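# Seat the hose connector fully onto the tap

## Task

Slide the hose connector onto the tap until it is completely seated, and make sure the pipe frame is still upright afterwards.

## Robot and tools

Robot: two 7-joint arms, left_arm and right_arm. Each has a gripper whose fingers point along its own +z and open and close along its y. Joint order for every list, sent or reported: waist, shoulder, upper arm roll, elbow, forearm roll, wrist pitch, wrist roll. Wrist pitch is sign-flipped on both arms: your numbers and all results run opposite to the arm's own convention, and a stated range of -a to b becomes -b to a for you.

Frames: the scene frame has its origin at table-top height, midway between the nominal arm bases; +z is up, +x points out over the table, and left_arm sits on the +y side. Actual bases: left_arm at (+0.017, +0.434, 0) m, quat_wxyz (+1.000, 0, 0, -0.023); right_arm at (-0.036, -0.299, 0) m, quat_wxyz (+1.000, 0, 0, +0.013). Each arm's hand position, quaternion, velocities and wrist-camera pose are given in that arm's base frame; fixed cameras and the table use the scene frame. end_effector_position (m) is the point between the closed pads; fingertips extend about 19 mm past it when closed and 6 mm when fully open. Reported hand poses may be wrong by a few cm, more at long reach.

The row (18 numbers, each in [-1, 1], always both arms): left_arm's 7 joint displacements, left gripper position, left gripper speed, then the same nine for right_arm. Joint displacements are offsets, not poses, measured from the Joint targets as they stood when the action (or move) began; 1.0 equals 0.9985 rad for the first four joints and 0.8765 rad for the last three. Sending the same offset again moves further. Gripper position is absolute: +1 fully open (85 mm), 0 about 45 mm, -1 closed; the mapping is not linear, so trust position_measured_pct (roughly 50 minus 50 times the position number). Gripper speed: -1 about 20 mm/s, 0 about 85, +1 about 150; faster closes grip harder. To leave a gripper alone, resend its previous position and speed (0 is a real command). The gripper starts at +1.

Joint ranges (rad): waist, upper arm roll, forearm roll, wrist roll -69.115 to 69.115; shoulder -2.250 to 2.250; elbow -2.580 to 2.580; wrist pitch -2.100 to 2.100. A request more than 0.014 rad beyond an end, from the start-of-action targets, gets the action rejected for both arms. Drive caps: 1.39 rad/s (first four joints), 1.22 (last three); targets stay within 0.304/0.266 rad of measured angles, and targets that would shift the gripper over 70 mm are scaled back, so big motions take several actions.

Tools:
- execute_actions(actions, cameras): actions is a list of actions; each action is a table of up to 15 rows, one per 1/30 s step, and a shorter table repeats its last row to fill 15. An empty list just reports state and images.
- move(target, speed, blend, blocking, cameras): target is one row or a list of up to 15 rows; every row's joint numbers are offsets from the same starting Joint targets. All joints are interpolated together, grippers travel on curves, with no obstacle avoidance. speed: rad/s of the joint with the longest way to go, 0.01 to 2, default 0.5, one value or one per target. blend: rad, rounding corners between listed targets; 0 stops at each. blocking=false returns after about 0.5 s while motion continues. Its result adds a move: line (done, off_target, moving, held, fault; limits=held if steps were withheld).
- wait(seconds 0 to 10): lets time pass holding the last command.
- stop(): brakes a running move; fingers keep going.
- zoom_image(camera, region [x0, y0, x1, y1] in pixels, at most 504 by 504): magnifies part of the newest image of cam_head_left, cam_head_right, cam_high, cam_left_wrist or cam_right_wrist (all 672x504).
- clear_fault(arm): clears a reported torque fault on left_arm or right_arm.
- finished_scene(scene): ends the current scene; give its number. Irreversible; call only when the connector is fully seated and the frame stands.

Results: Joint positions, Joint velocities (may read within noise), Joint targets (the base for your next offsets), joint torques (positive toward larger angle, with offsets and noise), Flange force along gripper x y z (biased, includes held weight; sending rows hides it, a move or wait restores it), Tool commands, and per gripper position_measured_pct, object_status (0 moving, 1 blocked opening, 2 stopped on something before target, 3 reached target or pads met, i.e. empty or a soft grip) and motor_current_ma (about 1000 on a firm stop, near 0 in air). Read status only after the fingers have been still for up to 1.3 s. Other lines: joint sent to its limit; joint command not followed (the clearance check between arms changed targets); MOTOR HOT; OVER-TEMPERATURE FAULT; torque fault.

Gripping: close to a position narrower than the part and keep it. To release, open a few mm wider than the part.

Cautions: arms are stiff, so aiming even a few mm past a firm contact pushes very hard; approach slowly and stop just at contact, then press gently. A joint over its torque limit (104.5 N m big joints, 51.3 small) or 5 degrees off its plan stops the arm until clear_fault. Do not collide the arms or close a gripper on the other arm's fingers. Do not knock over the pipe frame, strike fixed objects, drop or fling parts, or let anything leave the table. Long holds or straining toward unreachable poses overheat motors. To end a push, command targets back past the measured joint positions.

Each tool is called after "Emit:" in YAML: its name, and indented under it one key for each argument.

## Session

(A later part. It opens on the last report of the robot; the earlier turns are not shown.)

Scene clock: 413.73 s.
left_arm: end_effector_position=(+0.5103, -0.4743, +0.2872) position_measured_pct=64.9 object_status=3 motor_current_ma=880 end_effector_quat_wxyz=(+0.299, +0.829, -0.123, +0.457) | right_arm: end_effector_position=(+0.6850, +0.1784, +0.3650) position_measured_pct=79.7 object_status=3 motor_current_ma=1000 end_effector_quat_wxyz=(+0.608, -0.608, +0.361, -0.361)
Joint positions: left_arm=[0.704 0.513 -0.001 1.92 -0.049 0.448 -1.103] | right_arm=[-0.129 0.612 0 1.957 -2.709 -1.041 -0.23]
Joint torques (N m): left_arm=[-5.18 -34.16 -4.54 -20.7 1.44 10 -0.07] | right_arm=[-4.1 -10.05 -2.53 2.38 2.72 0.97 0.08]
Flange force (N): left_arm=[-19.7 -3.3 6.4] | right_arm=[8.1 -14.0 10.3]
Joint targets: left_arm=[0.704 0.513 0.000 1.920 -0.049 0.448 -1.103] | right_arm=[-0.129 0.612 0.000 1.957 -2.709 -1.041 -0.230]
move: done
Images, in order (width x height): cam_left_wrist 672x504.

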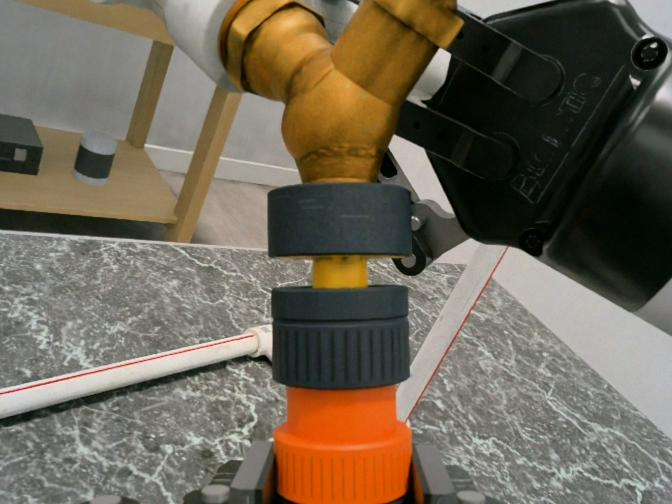

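Emit:
move:
  target: [-0.004,-0.0065,0,-0.0052,-0.01,-0.0134,0.0062,-0.3,-1, 0,0,0,0,0,0,0,-0.6,-1]
  speed: 0.025
  cameras: ["cam_left_wrist","cam_head_left"]

Emit:
zoom_image:
  camera: "cam_left_wrist"
  region: [250, 200, 430, 330]

Scene clock: 418.73 s.
left_arm: end_effector_position=(+0.5117, -0.4734, +0.2908) position_measured_pct=64.9 object_status=3 motor_current_ma=880 end_effector_quat_wxyz=(+0.299, +0.829, -0.123, +0.457) | right_arm: end_effector_position=(+0.6850, +0.1782, +0.3650) position_measured_pct=79.7 object_status=3 motor_current_ma=1000 end_effector_quat_wxyz=(+0.608, -0.608, +0.361, -0.361)
Joint positions: left_arm=[0.7 0.507 0 1.915 -0.058 0.436 -1.098] | right_arm=[-0.129 0.612 0 1.957 -2.709 -1.041 -0.23]
Joint torques (N m): left_arm=[-9.49 -39.54 -8.27 -27.11 2.32 13.1 -0.02] | right_arm=[-6.01 -6.46 -3.76 7.8 4.56 2.5 0.1]
Flange force (N): left_arm=[-30.5 -1.9 3.6] | right_arm=[12.5 -20.1 18.9]
Joint targets: left_arm=[0.700 0.507 0.000 1.914 -0.058 0.436 -1.098] | right_arm=[-0.129 0.612 0.000 1.957 -2.709 -1.041 -0.230]
move: done
Images, in order (width x height): cam_head_left 672x504, cam_left_wrist 672x504.

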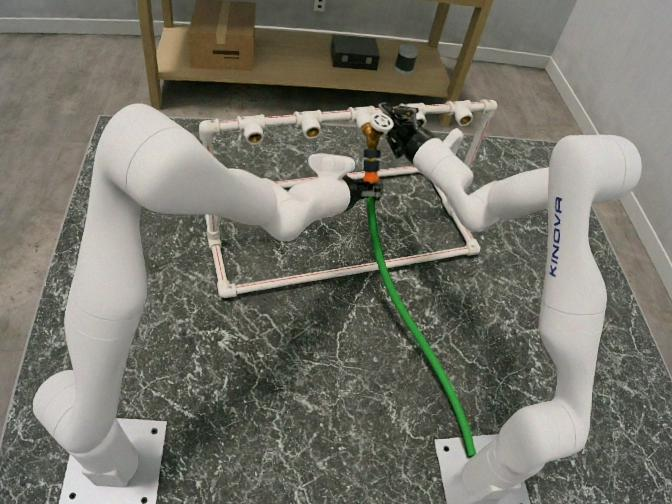

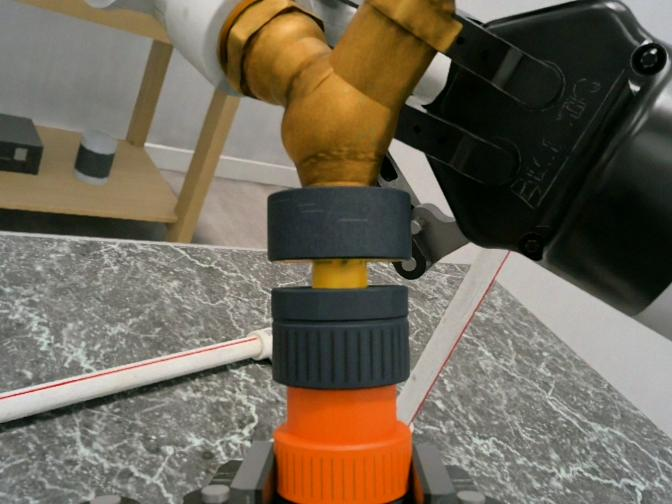

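Scaled by 2.800.

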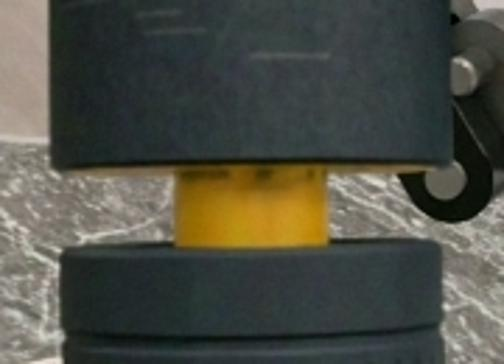

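Emit:
move:
  target: [-0.0136,-0.0164,0,-0.0241,-0.1294,-0.0956,0.1159,-0.3,-1, 0,0,0,0,0,0,0,-0.6,-1]
  speed: 0.06
  cameras: ["cam_left_wrist","cam_head_left","cam_head_right"]

Emit:
zoom_image:
  camera: "cam_left_wrist"
  region: [250, 200, 430, 330]

Emit:
zoom_image:
  camera: "cam_head_left"
  region: [340, 110, 400, 210]

Emit:
zoom_image:
  camera: "cam_head_right"
  region: [330, 110, 390, 210]

Scene clock: 440.83 s.
left_arm: end_effector_position=(+0.5088, -0.4725, +0.2895) position_measured_pct=64.9 object_status=3 motor_current_ma=880 end_effector_quat_wxyz=(+0.296, +0.840, -0.131, +0.435) | right_arm: end_effector_position=(+0.6850, +0.1783, +0.3649) position_measured_pct=79.7 object_status=3 motor_current_ma=1000 end_effector_quat_wxyz=(+0.608, -0.608, +0.361, -0.361)
Joint positions: left_arm=[0.687 0.49 0 1.89 -0.171 0.352 -0.996] | right_arm=[-0.129 0.612 0 1.957 -2.709 -1.041 -0.23]
Joint torques (N m): left_arm=[0.17 -32.85 0.36 -16.36 0.47 7.7 -0.19] | right_arm=[-1.25 -5.49 0.09 1.35 1.17 2.99 0.1]
Flange force (N): left_arm=[-11.3 -7.4 15.9] | right_arm=[1.4 -19.0 -0.6]
Joint targets: left_arm=[0.687 0.490 0.000 1.890 -0.171 0.352 -0.996] | right_arm=[-0.129 0.612 0.000 1.957 -2.709 -1.041 -0.230]
move: done
Images, in order (width x height): cam_head_left 672x504, cam_head_right 672x504, cam_left_wrist 672x504.

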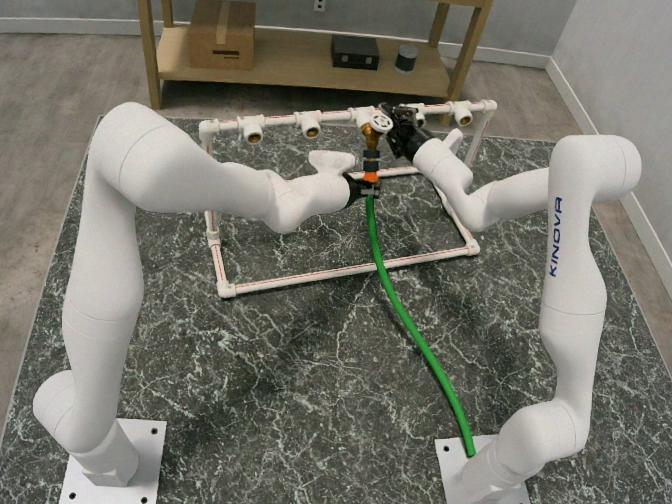

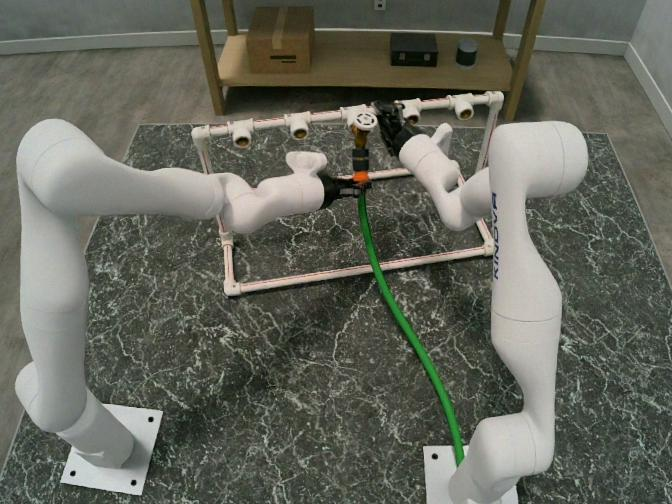

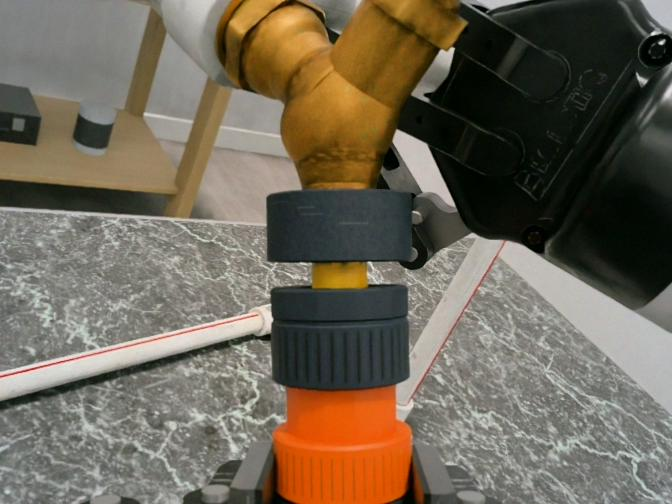

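Scaled by 2.800.

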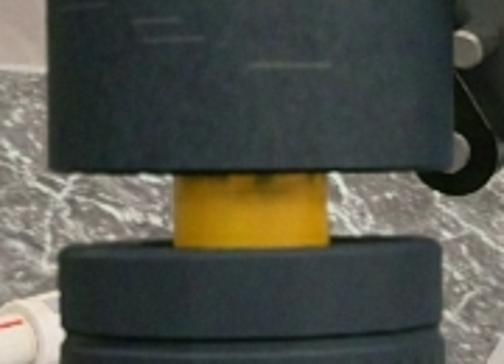

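Scaled by 5.040 from the camera's 672x504 image, which has a finer 960x720 frame.

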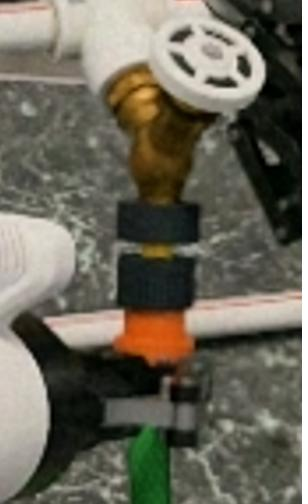

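Scaled by 5.040 from the camera's 672x504 image, which has a finer 960x720 frame.

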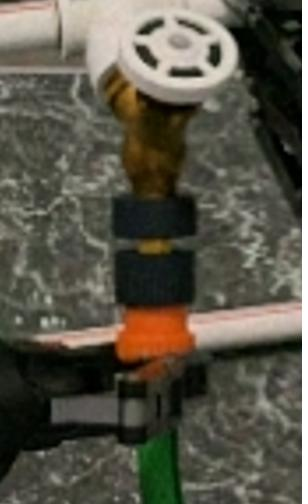

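Emit:
move:
  target: [-0.0024,0.0047,0,-0.0143,-0.0123,-0.0105,0.0112,-0.3,-1, 0,0,0,0,0,0,0,-0.6,-1]
  speed: 0.025
  cameras: ["cam_left_wrist"]

Emit:
zoom_image:
  camera: "cam_left_wrist"
  region: [250, 200, 430, 330]

Scene clock: 453.83 s.
left_arm: end_effector_position=(+0.5127, -0.4741, +0.2908) position_measured_pct=64.9 object_status=3 motor_current_ma=880 end_effector_quat_wxyz=(+0.296, +0.840, -0.131, +0.435) | right_arm: end_effector_position=(+0.6850, +0.1782, +0.3648) position_measured_pct=79.7 object_status=3 motor_current_ma=1000 end_effector_quat_wxyz=(+0.608, -0.608, +0.361, -0.361)
Joint positions: left_arm=[0.684 0.495 -0.001 1.876 -0.182 0.343 -0.986] | right_arm=[-0.129 0.613 0 1.957 -2.709 -1.041 -0.23]
Joint torques (N m): left_arm=[1.75 -27.02 1.91 -15.16 0.17 6.55 -0.1] | right_arm=[-5.15 -11.03 -3.3 -2.44 1.99 0.23 0.05]
Flange force (N): left_arm=[-7.2 -7.1 4.6] | right_arm=[6.4 -11.0 -3.2]
Joint targets: left_arm=[0.684 0.495 0.000 1.876 -0.182 0.343 -0.986] | right_arm=[-0.129 0.612 0.000 1.957 -2.709 -1.041 -0.230]
move: done
Images, in order (width x height): cam_left_wrist 672x504.

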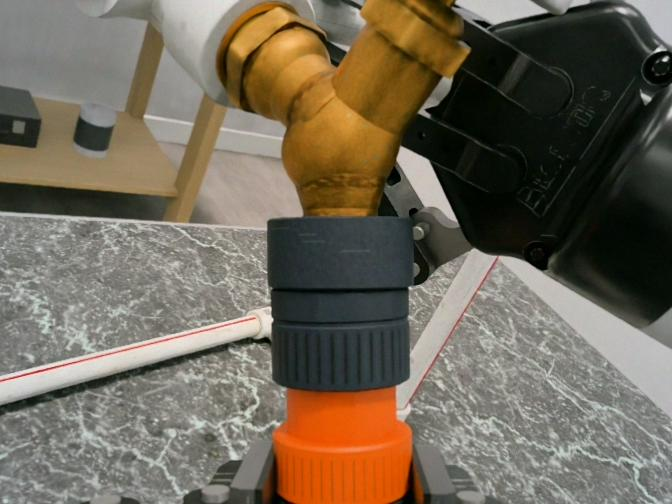

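Scaled by 2.800.

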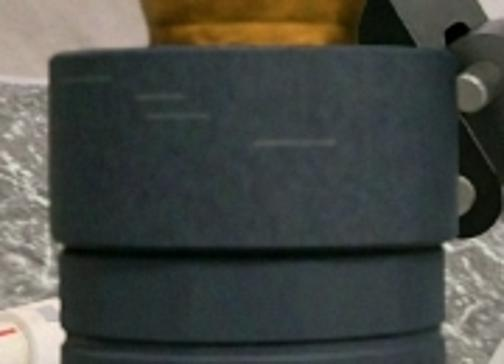

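Emit:
move:
  target: [-0.003,-0.0033,0,-0.0065,-0.0091,-0.0097,0.008,-0.3,-1, 0,0,0,0,0,0,0,-0.6,-1]
  speed: 0.025
  cameras: ["cam_left_wrist","cam_head_left"]

Emit:
zoom_image:
  camera: "cam_left_wrist"
  region: [250, 200, 430, 330]

Scene clock: 458.23 s.
left_arm: end_effector_position=(+0.5144, -0.4737, +0.2937) position_measured_pct=64.9 object_status=3 motor_current_ma=880 end_effector_quat_wxyz=(+0.296, +0.840, -0.130, +0.436) | right_arm: end_effector_position=(+0.6850, +0.1782, +0.3651) position_measured_pct=79.7 object_status=3 motor_current_ma=1000 end_effector_quat_wxyz=(+0.608, -0.608, +0.361, -0.361)
Joint positions: left_arm=[0.681 0.492 0 1.87 -0.19 0.334 -0.979] | right_arm=[-0.129 0.612 0 1.956 -2.709 -1.041 -0.23]
Joint torques (N m): left_arm=[-4.93 -34.55 -3.89 -22.64 1.53 9.92 0.11] | right_arm=[-5.59 -9.73 -3.67 3.18 3.45 0.92 0.08]
Flange force (N): left_arm=[-21.0 -4.0 5.1] | right_arm=[10.4 -14.8 11.6]
Joint targets: left_arm=[0.681 0.492 0.000 1.870 -0.190 0.334 -0.979] | right_arm=[-0.129 0.612 0.000 1.957 -2.709 -1.041 -0.230]
move: done
Images, in order (width x height): cam_head_left 672x504, cam_left_wrist 672x504.

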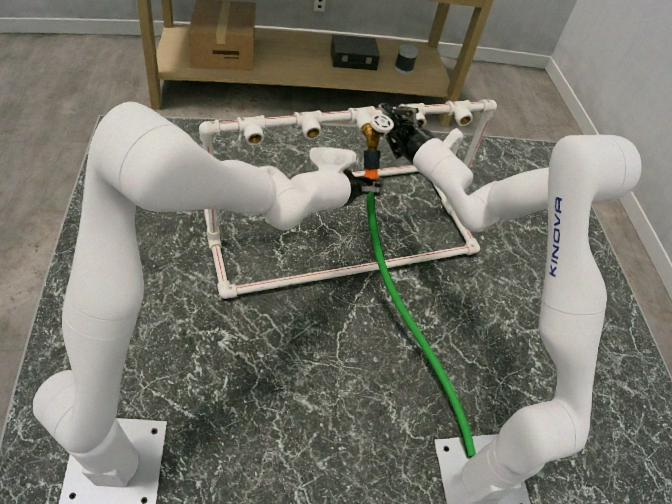

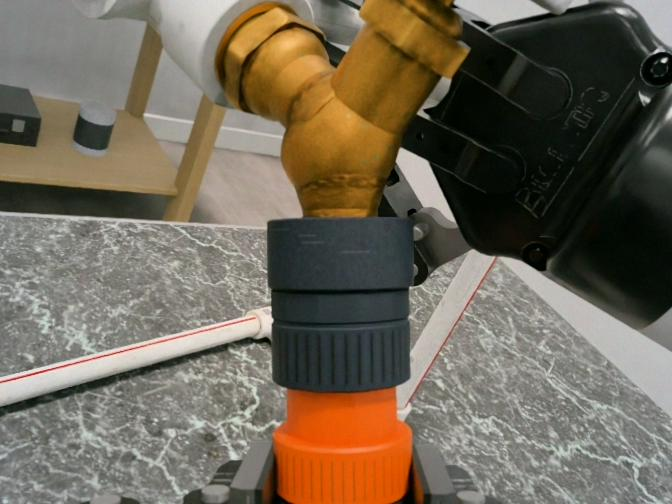

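Scaled by 2.800.

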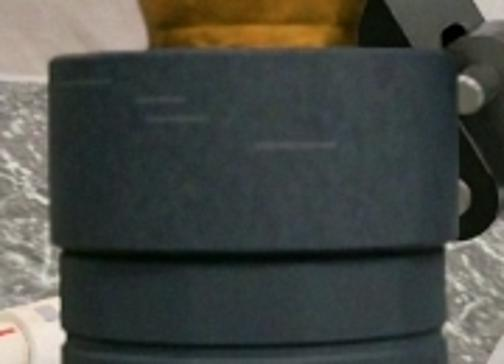

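Emit:
move:
  target: [0.005,0.0055,0,0.0108,0.0152,0.0162,-0.0133,-0.3,-1, 0,0,0,0,0,0,0,-0.6,-1]
  speed: 0.025
  cameras: ["cam_left_wrist"]

Emit:
zoom_image:
  camera: "cam_left_wrist"
  region: [250, 200, 430, 330]

Scene clock: 463.47 s.
left_arm: end_effector_position=(+0.5112, -0.4744, +0.2887) position_measured_pct=64.9 object_status=3 motor_current_ma=880 end_effector_quat_wxyz=(+0.296, +0.840, -0.131, +0.435) | right_arm: end_effector_position=(+0.6849, +0.1783, +0.3648) position_measured_pct=79.7 object_status=3 motor_current_ma=1000 end_effector_quat_wxyz=(+0.608, -0.608, +0.361, -0.361)
Joint positions: left_arm=[0.686 0.497 -0.001 1.88 -0.177 0.348 -0.991] | right_arm=[-0.129 0.612 0 1.957 -2.709 -1.041 -0.23]
Joint torques (N m): left_arm=[6.95 -23.17 6.63 -8.81 -0.82 3.77 -0.07] | right_arm=[-2.51 -12.95 -1.38 -7.14 -0.06 -0.49 0.02]
Flange force (N): left_arm=[2.6 -9.6 10.3] | right_arm=[0.7 -7.0 -12.7]
Joint targets: left_arm=[0.686 0.497 0.000 1.880 -0.177 0.348 -0.991] | right_arm=[-0.129 0.612 0.000 1.957 -2.709 -1.041 -0.230]
move: done
Images, in order (width x height): cam_left_wrist 672x504.

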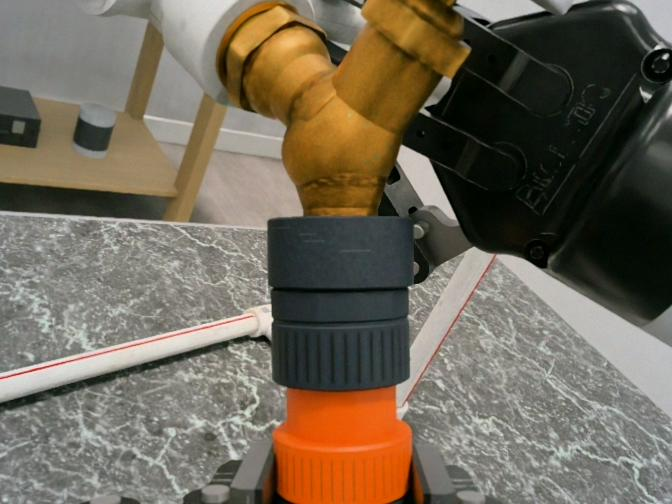

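Scaled by 2.800.

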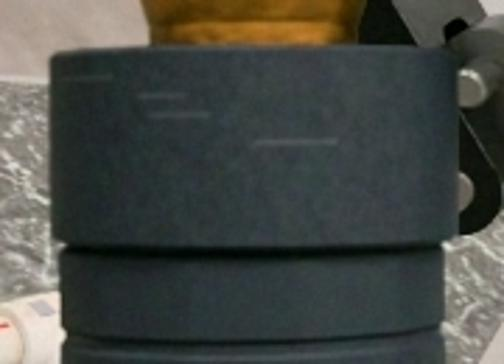

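Emit:
move:
  target: [0,0.004,0,-0.0048,0,-0.0008,0,-0.3,-1, 0,0,0,0,0,0,0,-0.6,-1]
  speed: 0.02
  cameras: []

Emit:
move:
  target: [0,0,0,0,0,0,0,0.4,-1, 0,0,0,0,0,0,0,-0.6,-1]

Emit:
zoom_image:
  camera: "cam_left_wrist"
  region: [250, 200, 430, 330]

Scene clock: 468.00 s.
left_arm: end_effector_position=(+0.5123, -0.4757, +0.2880) position_measured_pct=64.9 object_status=3 motor_current_ma=880 end_effector_quat_wxyz=(+0.296, +0.840, -0.131, +0.435) | right_arm: end_effector_position=(+0.6850, +0.1782, +0.3649) position_measured_pct=79.7 object_status=3 motor_current_ma=1000 end_effector_quat_wxyz=(+0.608, -0.608, +0.361, -0.361)
Joint positions: left_arm=[0.686 0.501 0 1.876 -0.177 0.348 -0.991] | right_arm=[-0.129 0.612 0 1.957 -2.709 -1.041 -0.23]
Joint torques (N m): left_arm=[3.67 -24.59 3.68 -12.94 -0.19 5.39 -0.12] | right_arm=[-5.08 -18.13 -3.81 -6.88 1.24 -2.79 0.02]
Flange force (N): left_arm=[-3.5 -8.0 3.8] | right_arm=[6.8 -1.0 -2.6]
Joint targets: left_arm=[0.686 0.501 0.000 1.876 -0.177 0.348 -0.991] | right_arm=[-0.129 0.612 0.000 1.957 -2.709 -1.041 -0.230]
move: done
No camera images: "cameras" was empty.

Scene clock: 469.80 s.
left_arm: end_effector_position=(+0.5124, -0.4756, +0.2880) position_measured_pct=29.9 object_status=0 motor_current_ma=0 end_effector_quat_wxyz=(+0.296, +0.840, -0.131, +0.435) | right_arm: end_effector_position=(+0.6850, +0.1782, +0.3650) position_measured_pct=79.7 object_status=3 motor_current_ma=1000 end_effector_quat_wxyz=(+0.608, -0.608, +0.361, -0.361)
Joint positions: left_arm=[0.686 0.501 0 1.876 -0.177 0.348 -0.991] | right_arm=[-0.129 0.612 0 1.957 -2.709 -1.041 -0.23]
Joint torques (N m): left_arm=[1.59 -18.31 1.6 -7.91 0.09 2.37 0.08] | right_arm=[-3.7 -19.22 -2.84 -7.79 0.57 -3.12 0.01]
Flange force (N): left_arm=[2.9 -2.1 1.3] | right_arm=[5.0 0.7 -2.6]
Joint targets: left_arm=[0.686 0.501 0.000 1.876 -0.177 0.348 -0.991] | right_arm=[-0.129 0.612 0.000 1.957 -2.709 -1.041 -0.230]
move: done

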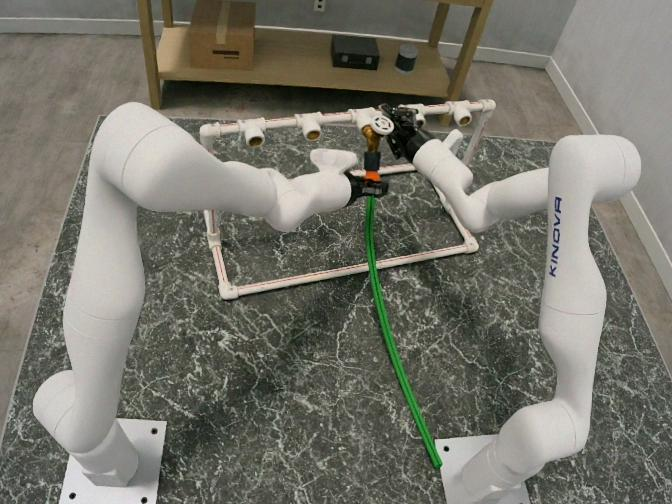

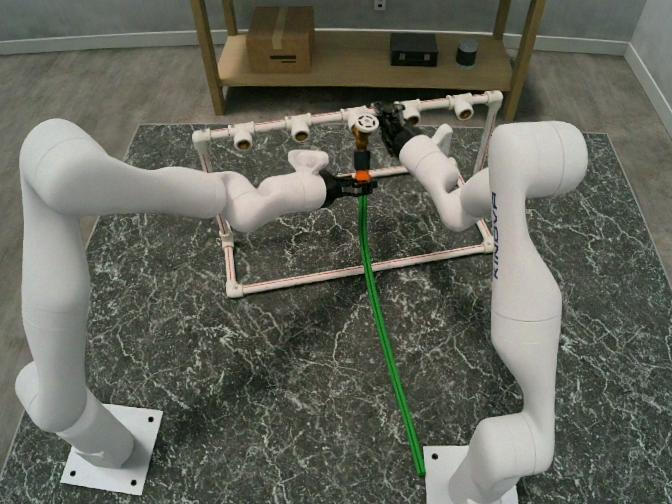

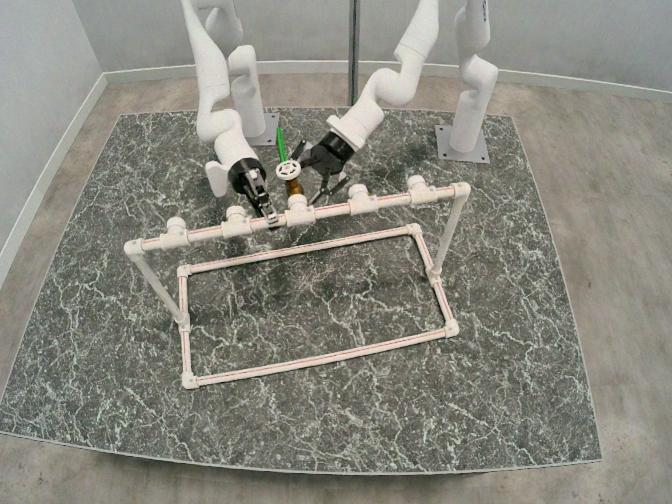

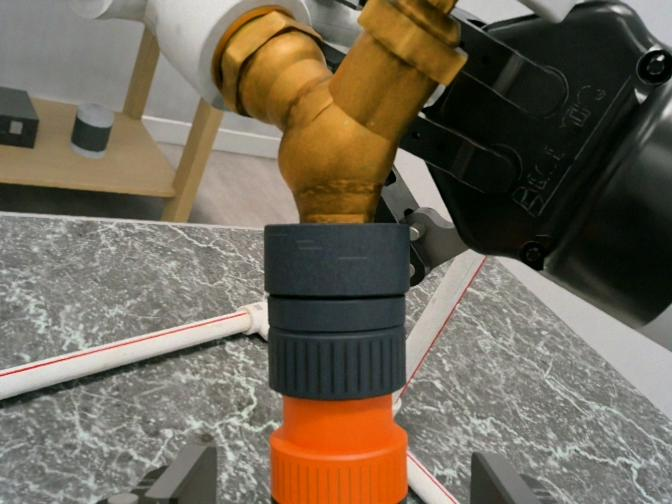

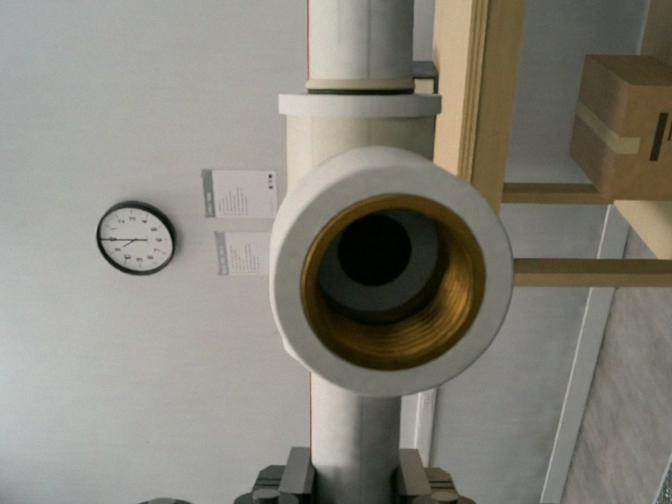

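Scaled by 2.800.

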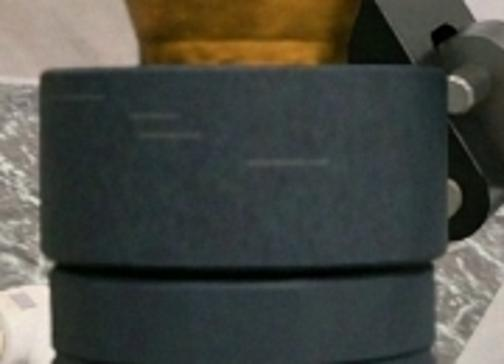

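Emit:
move:
  target: [-0.0157,-0.2477,0,0.2192,-0.0605,-0.0303,0.057,0.4,-1, 0,0,0,0,0,0,0,-0.6,-1]
  speed: 0.15
  cameras: ["cam_left_wrist"]

Emit:
move:
  target: [0,0,0,0,0,0,0,0.4,-1, 0,0,0,0,0,0,0,0.5,-1]

Emit:
zoom_image:
  camera: "cam_left_wrist"
  region: [230, 180, 430, 380]

Scene clock: 479.93 s.
left_arm: end_effector_position=(+0.4466, -0.4142, +0.3324) position_measured_pct=29.9 object_status=3 motor_current_ma=0 end_effector_quat_wxyz=(+0.297, +0.841, -0.128, +0.434) | right_arm: end_effector_position=(+0.6850, +0.1782, +0.3650) position_measured_pct=79.7 object_status=3 motor_current_ma=1000 end_effector_quat_wxyz=(+0.608, -0.608, +0.361, -0.361)
Joint positions: left_arm=[0.671 0.254 0 2.094 -0.23 0.321 -0.941] | right_arm=[-0.129 0.612 0 1.957 -2.709 -1.041 -0.23]
Joint torques (N m): left_arm=[1.7 -13.67 1.53 -8.17 0.11 2.34 0.03] | right_arm=[-3.66 -19.23 -2.84 -7.78 0.57 -3.12 0.02]
Flange force (N): left_arm=[3.8 -3.6 0.1] | right_arm=[4.9 0.7 -2.5]
Joint targets: left_arm=[0.671 0.254 0.000 2.094 -0.230 0.321 -0.941] | right_arm=[-0.129 0.612 0.000 1.957 -2.709 -1.041 -0.230]
move: done
Images, in order (width x height): cam_left_wrist 672x504.

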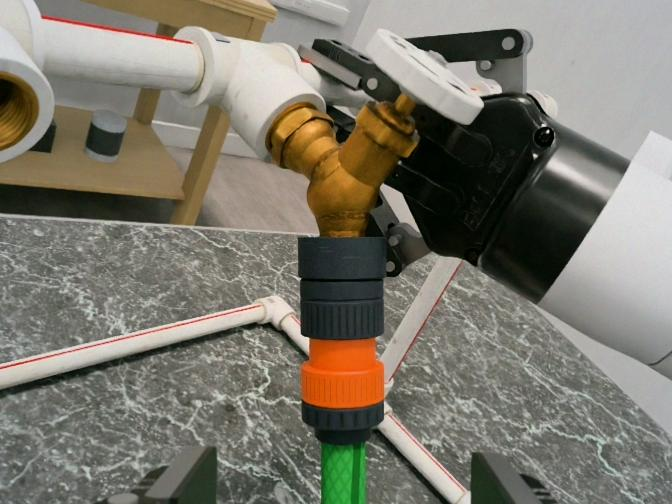

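Scene clock: 482.57 s.
left_arm: end_effector_position=(+0.4466, -0.4142, +0.3324) position_measured_pct=29.9 object_status=3 motor_current_ma=0 end_effector_quat_wxyz=(+0.297, +0.841, -0.128, +0.434) | right_arm: end_effector_position=(+0.6850, +0.1782, +0.3650) position_measured_pct=25.1 object_status=0 motor_current_ma=0 end_effector_quat_wxyz=(+0.608, -0.608, +0.361, -0.361)
Joint positions: left_arm=[0.671 0.254 0 2.095 -0.23 0.321 -0.941] | right_arm=[-0.129 0.612 0 1.957 -2.709 -1.041 -0.23]
Joint torques (N m): left_arm=[1.61 -13.72 1.44 -8.05 0.16 2.35 0.05] | right_arm=[-1.8 -18.97 -1.47 -7.71 -0.12 -2.87 0]
Flange force (N): left_arm=[4.2 -3.5 0.4] | right_arm=[2.5 0.3 -1.9]
Joint targets: left_arm=[0.671 0.254 0.000 2.095 -0.230 0.321 -0.941] | right_arm=[-0.129 0.612 0.000 1.957 -2.709 -1.041 -0.230]
move: done

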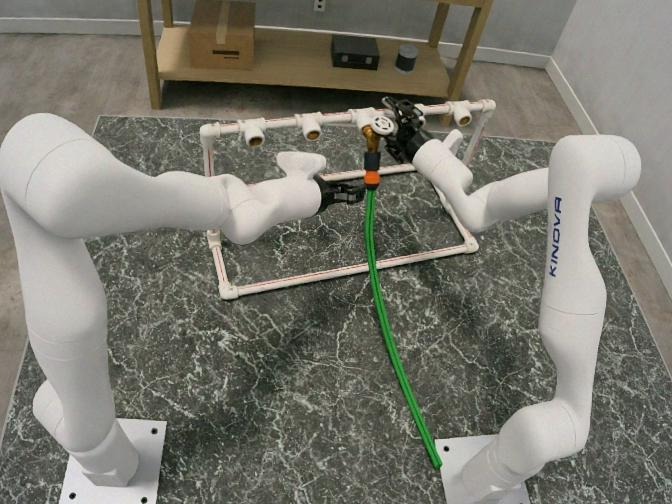

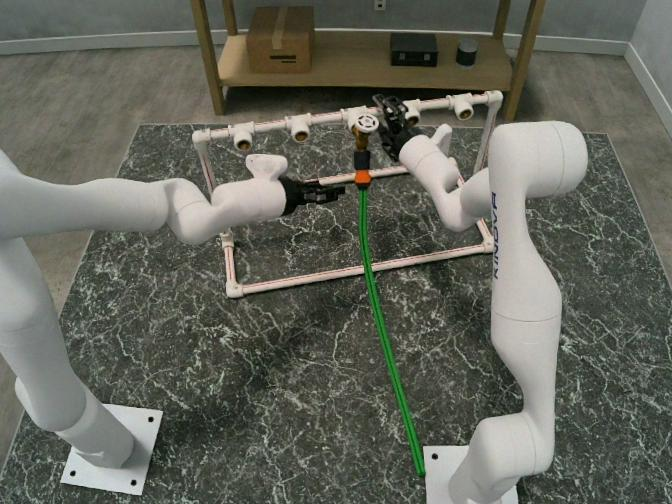

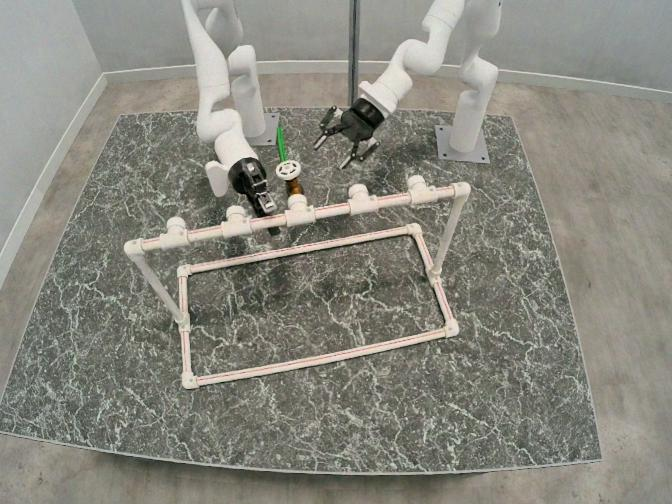

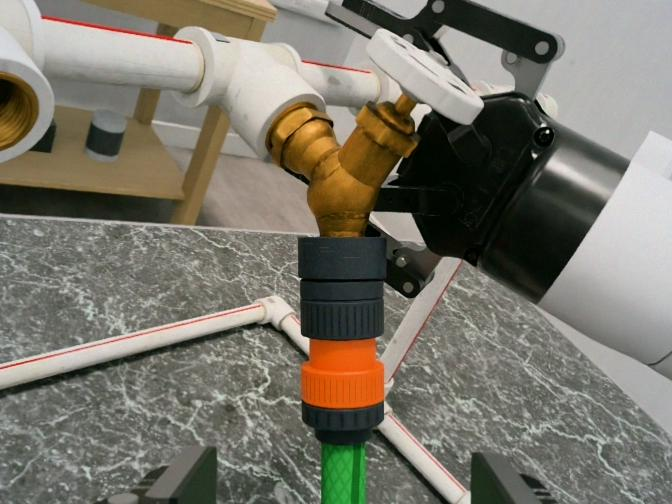

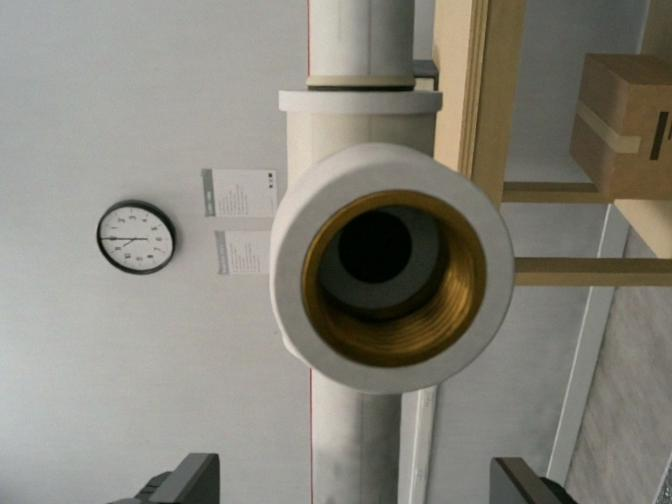

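Scaled by 2.520.

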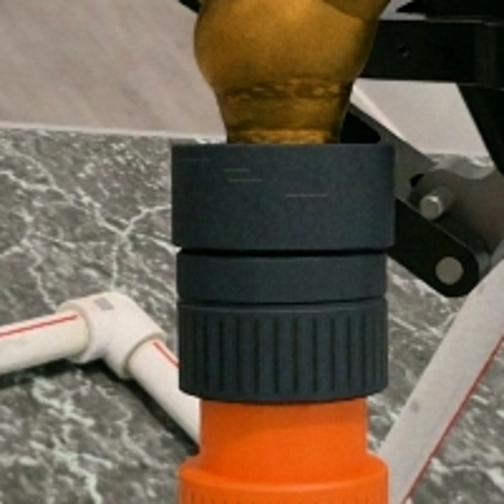

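Emit:
move:
  target: [0,0,0,0,0,0,0,0.4,-1,0.0361,-0.056,0,0.1857,0.0136,-0.1422,0.0497,0.5,-1]
  speed: 0.2

Scene clock: 490.67 s.
left_arm: end_effector_position=(+0.4466, -0.4142, +0.3324) position_measured_pct=29.9 object_status=3 motor_current_ma=0 end_effector_quat_wxyz=(+0.297, +0.841, -0.128, +0.434) | right_arm: end_effector_position=(+0.6308, +0.1583, +0.3581) position_measured_pct=25.1 object_status=3 motor_current_ma=0 end_effector_quat_wxyz=(+0.608, -0.608, +0.361, -0.361)
Joint positions: left_arm=[0.671 0.254 0 2.095 -0.23 0.321 -0.941] | right_arm=[-0.093 0.556 0 2.142 -2.697 -1.166 -0.186]
Joint torques (N m): left_arm=[1.61 -13.66 1.4 -8.05 0.1 2.39 0.05] | right_arm=[-1.83 -17 -1.51 -6.77 -0.03 -2.9 -0.01]
Flange force (N): left_arm=[4.2 -3.1 0.3] | right_arm=[2.7 0.3 -2.3]
Joint targets: left_arm=[0.671 0.254 0.000 2.095 -0.230 0.321 -0.941] | right_arm=[-0.093 0.556 0.000 2.142 -2.697 -1.166 -0.186]
move: done

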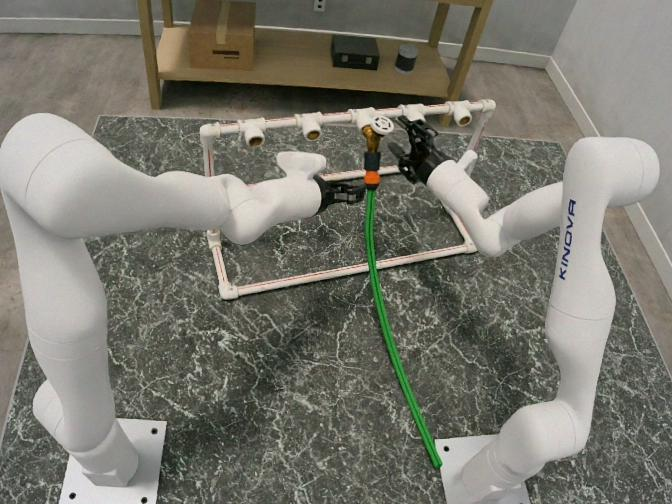

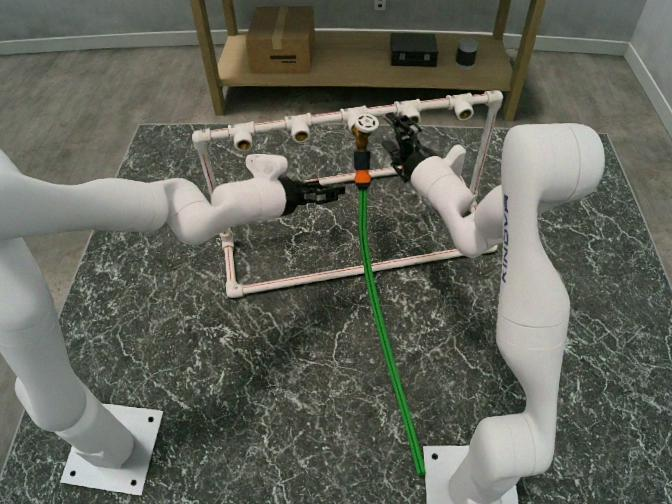

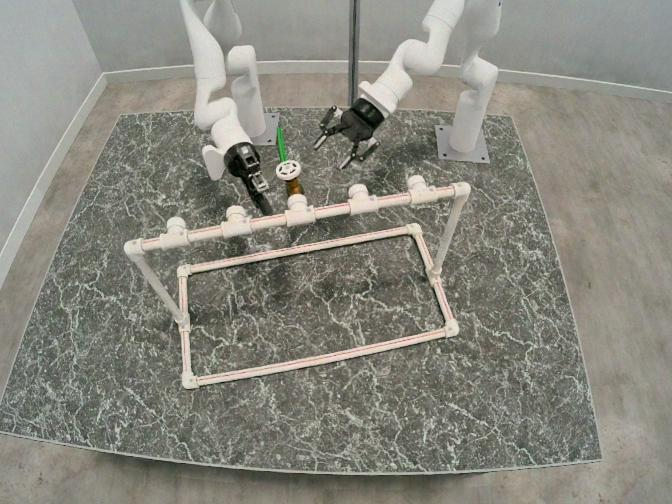

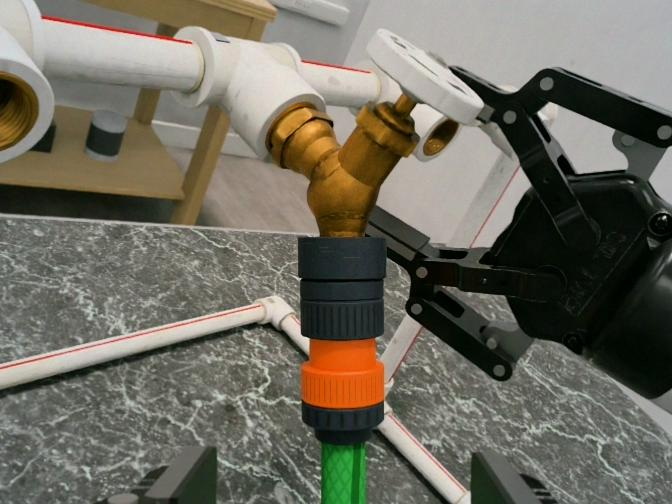

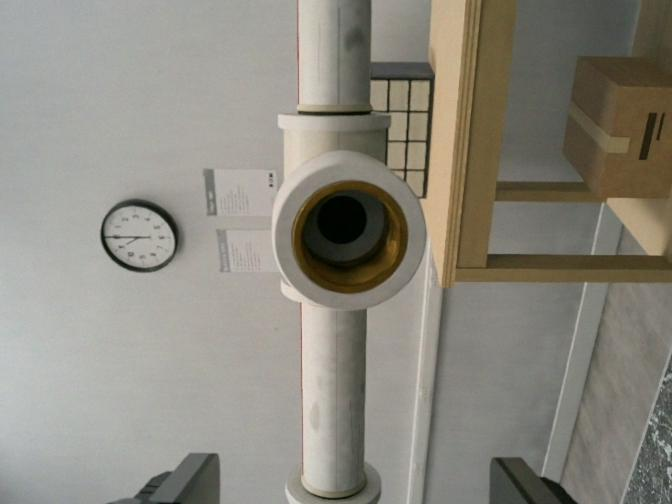

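The right arm is clear, the frame is standing, and the connector is seated flush.

Emit:
finished_scene:
  scene: 2

The scene is finished: the task was done.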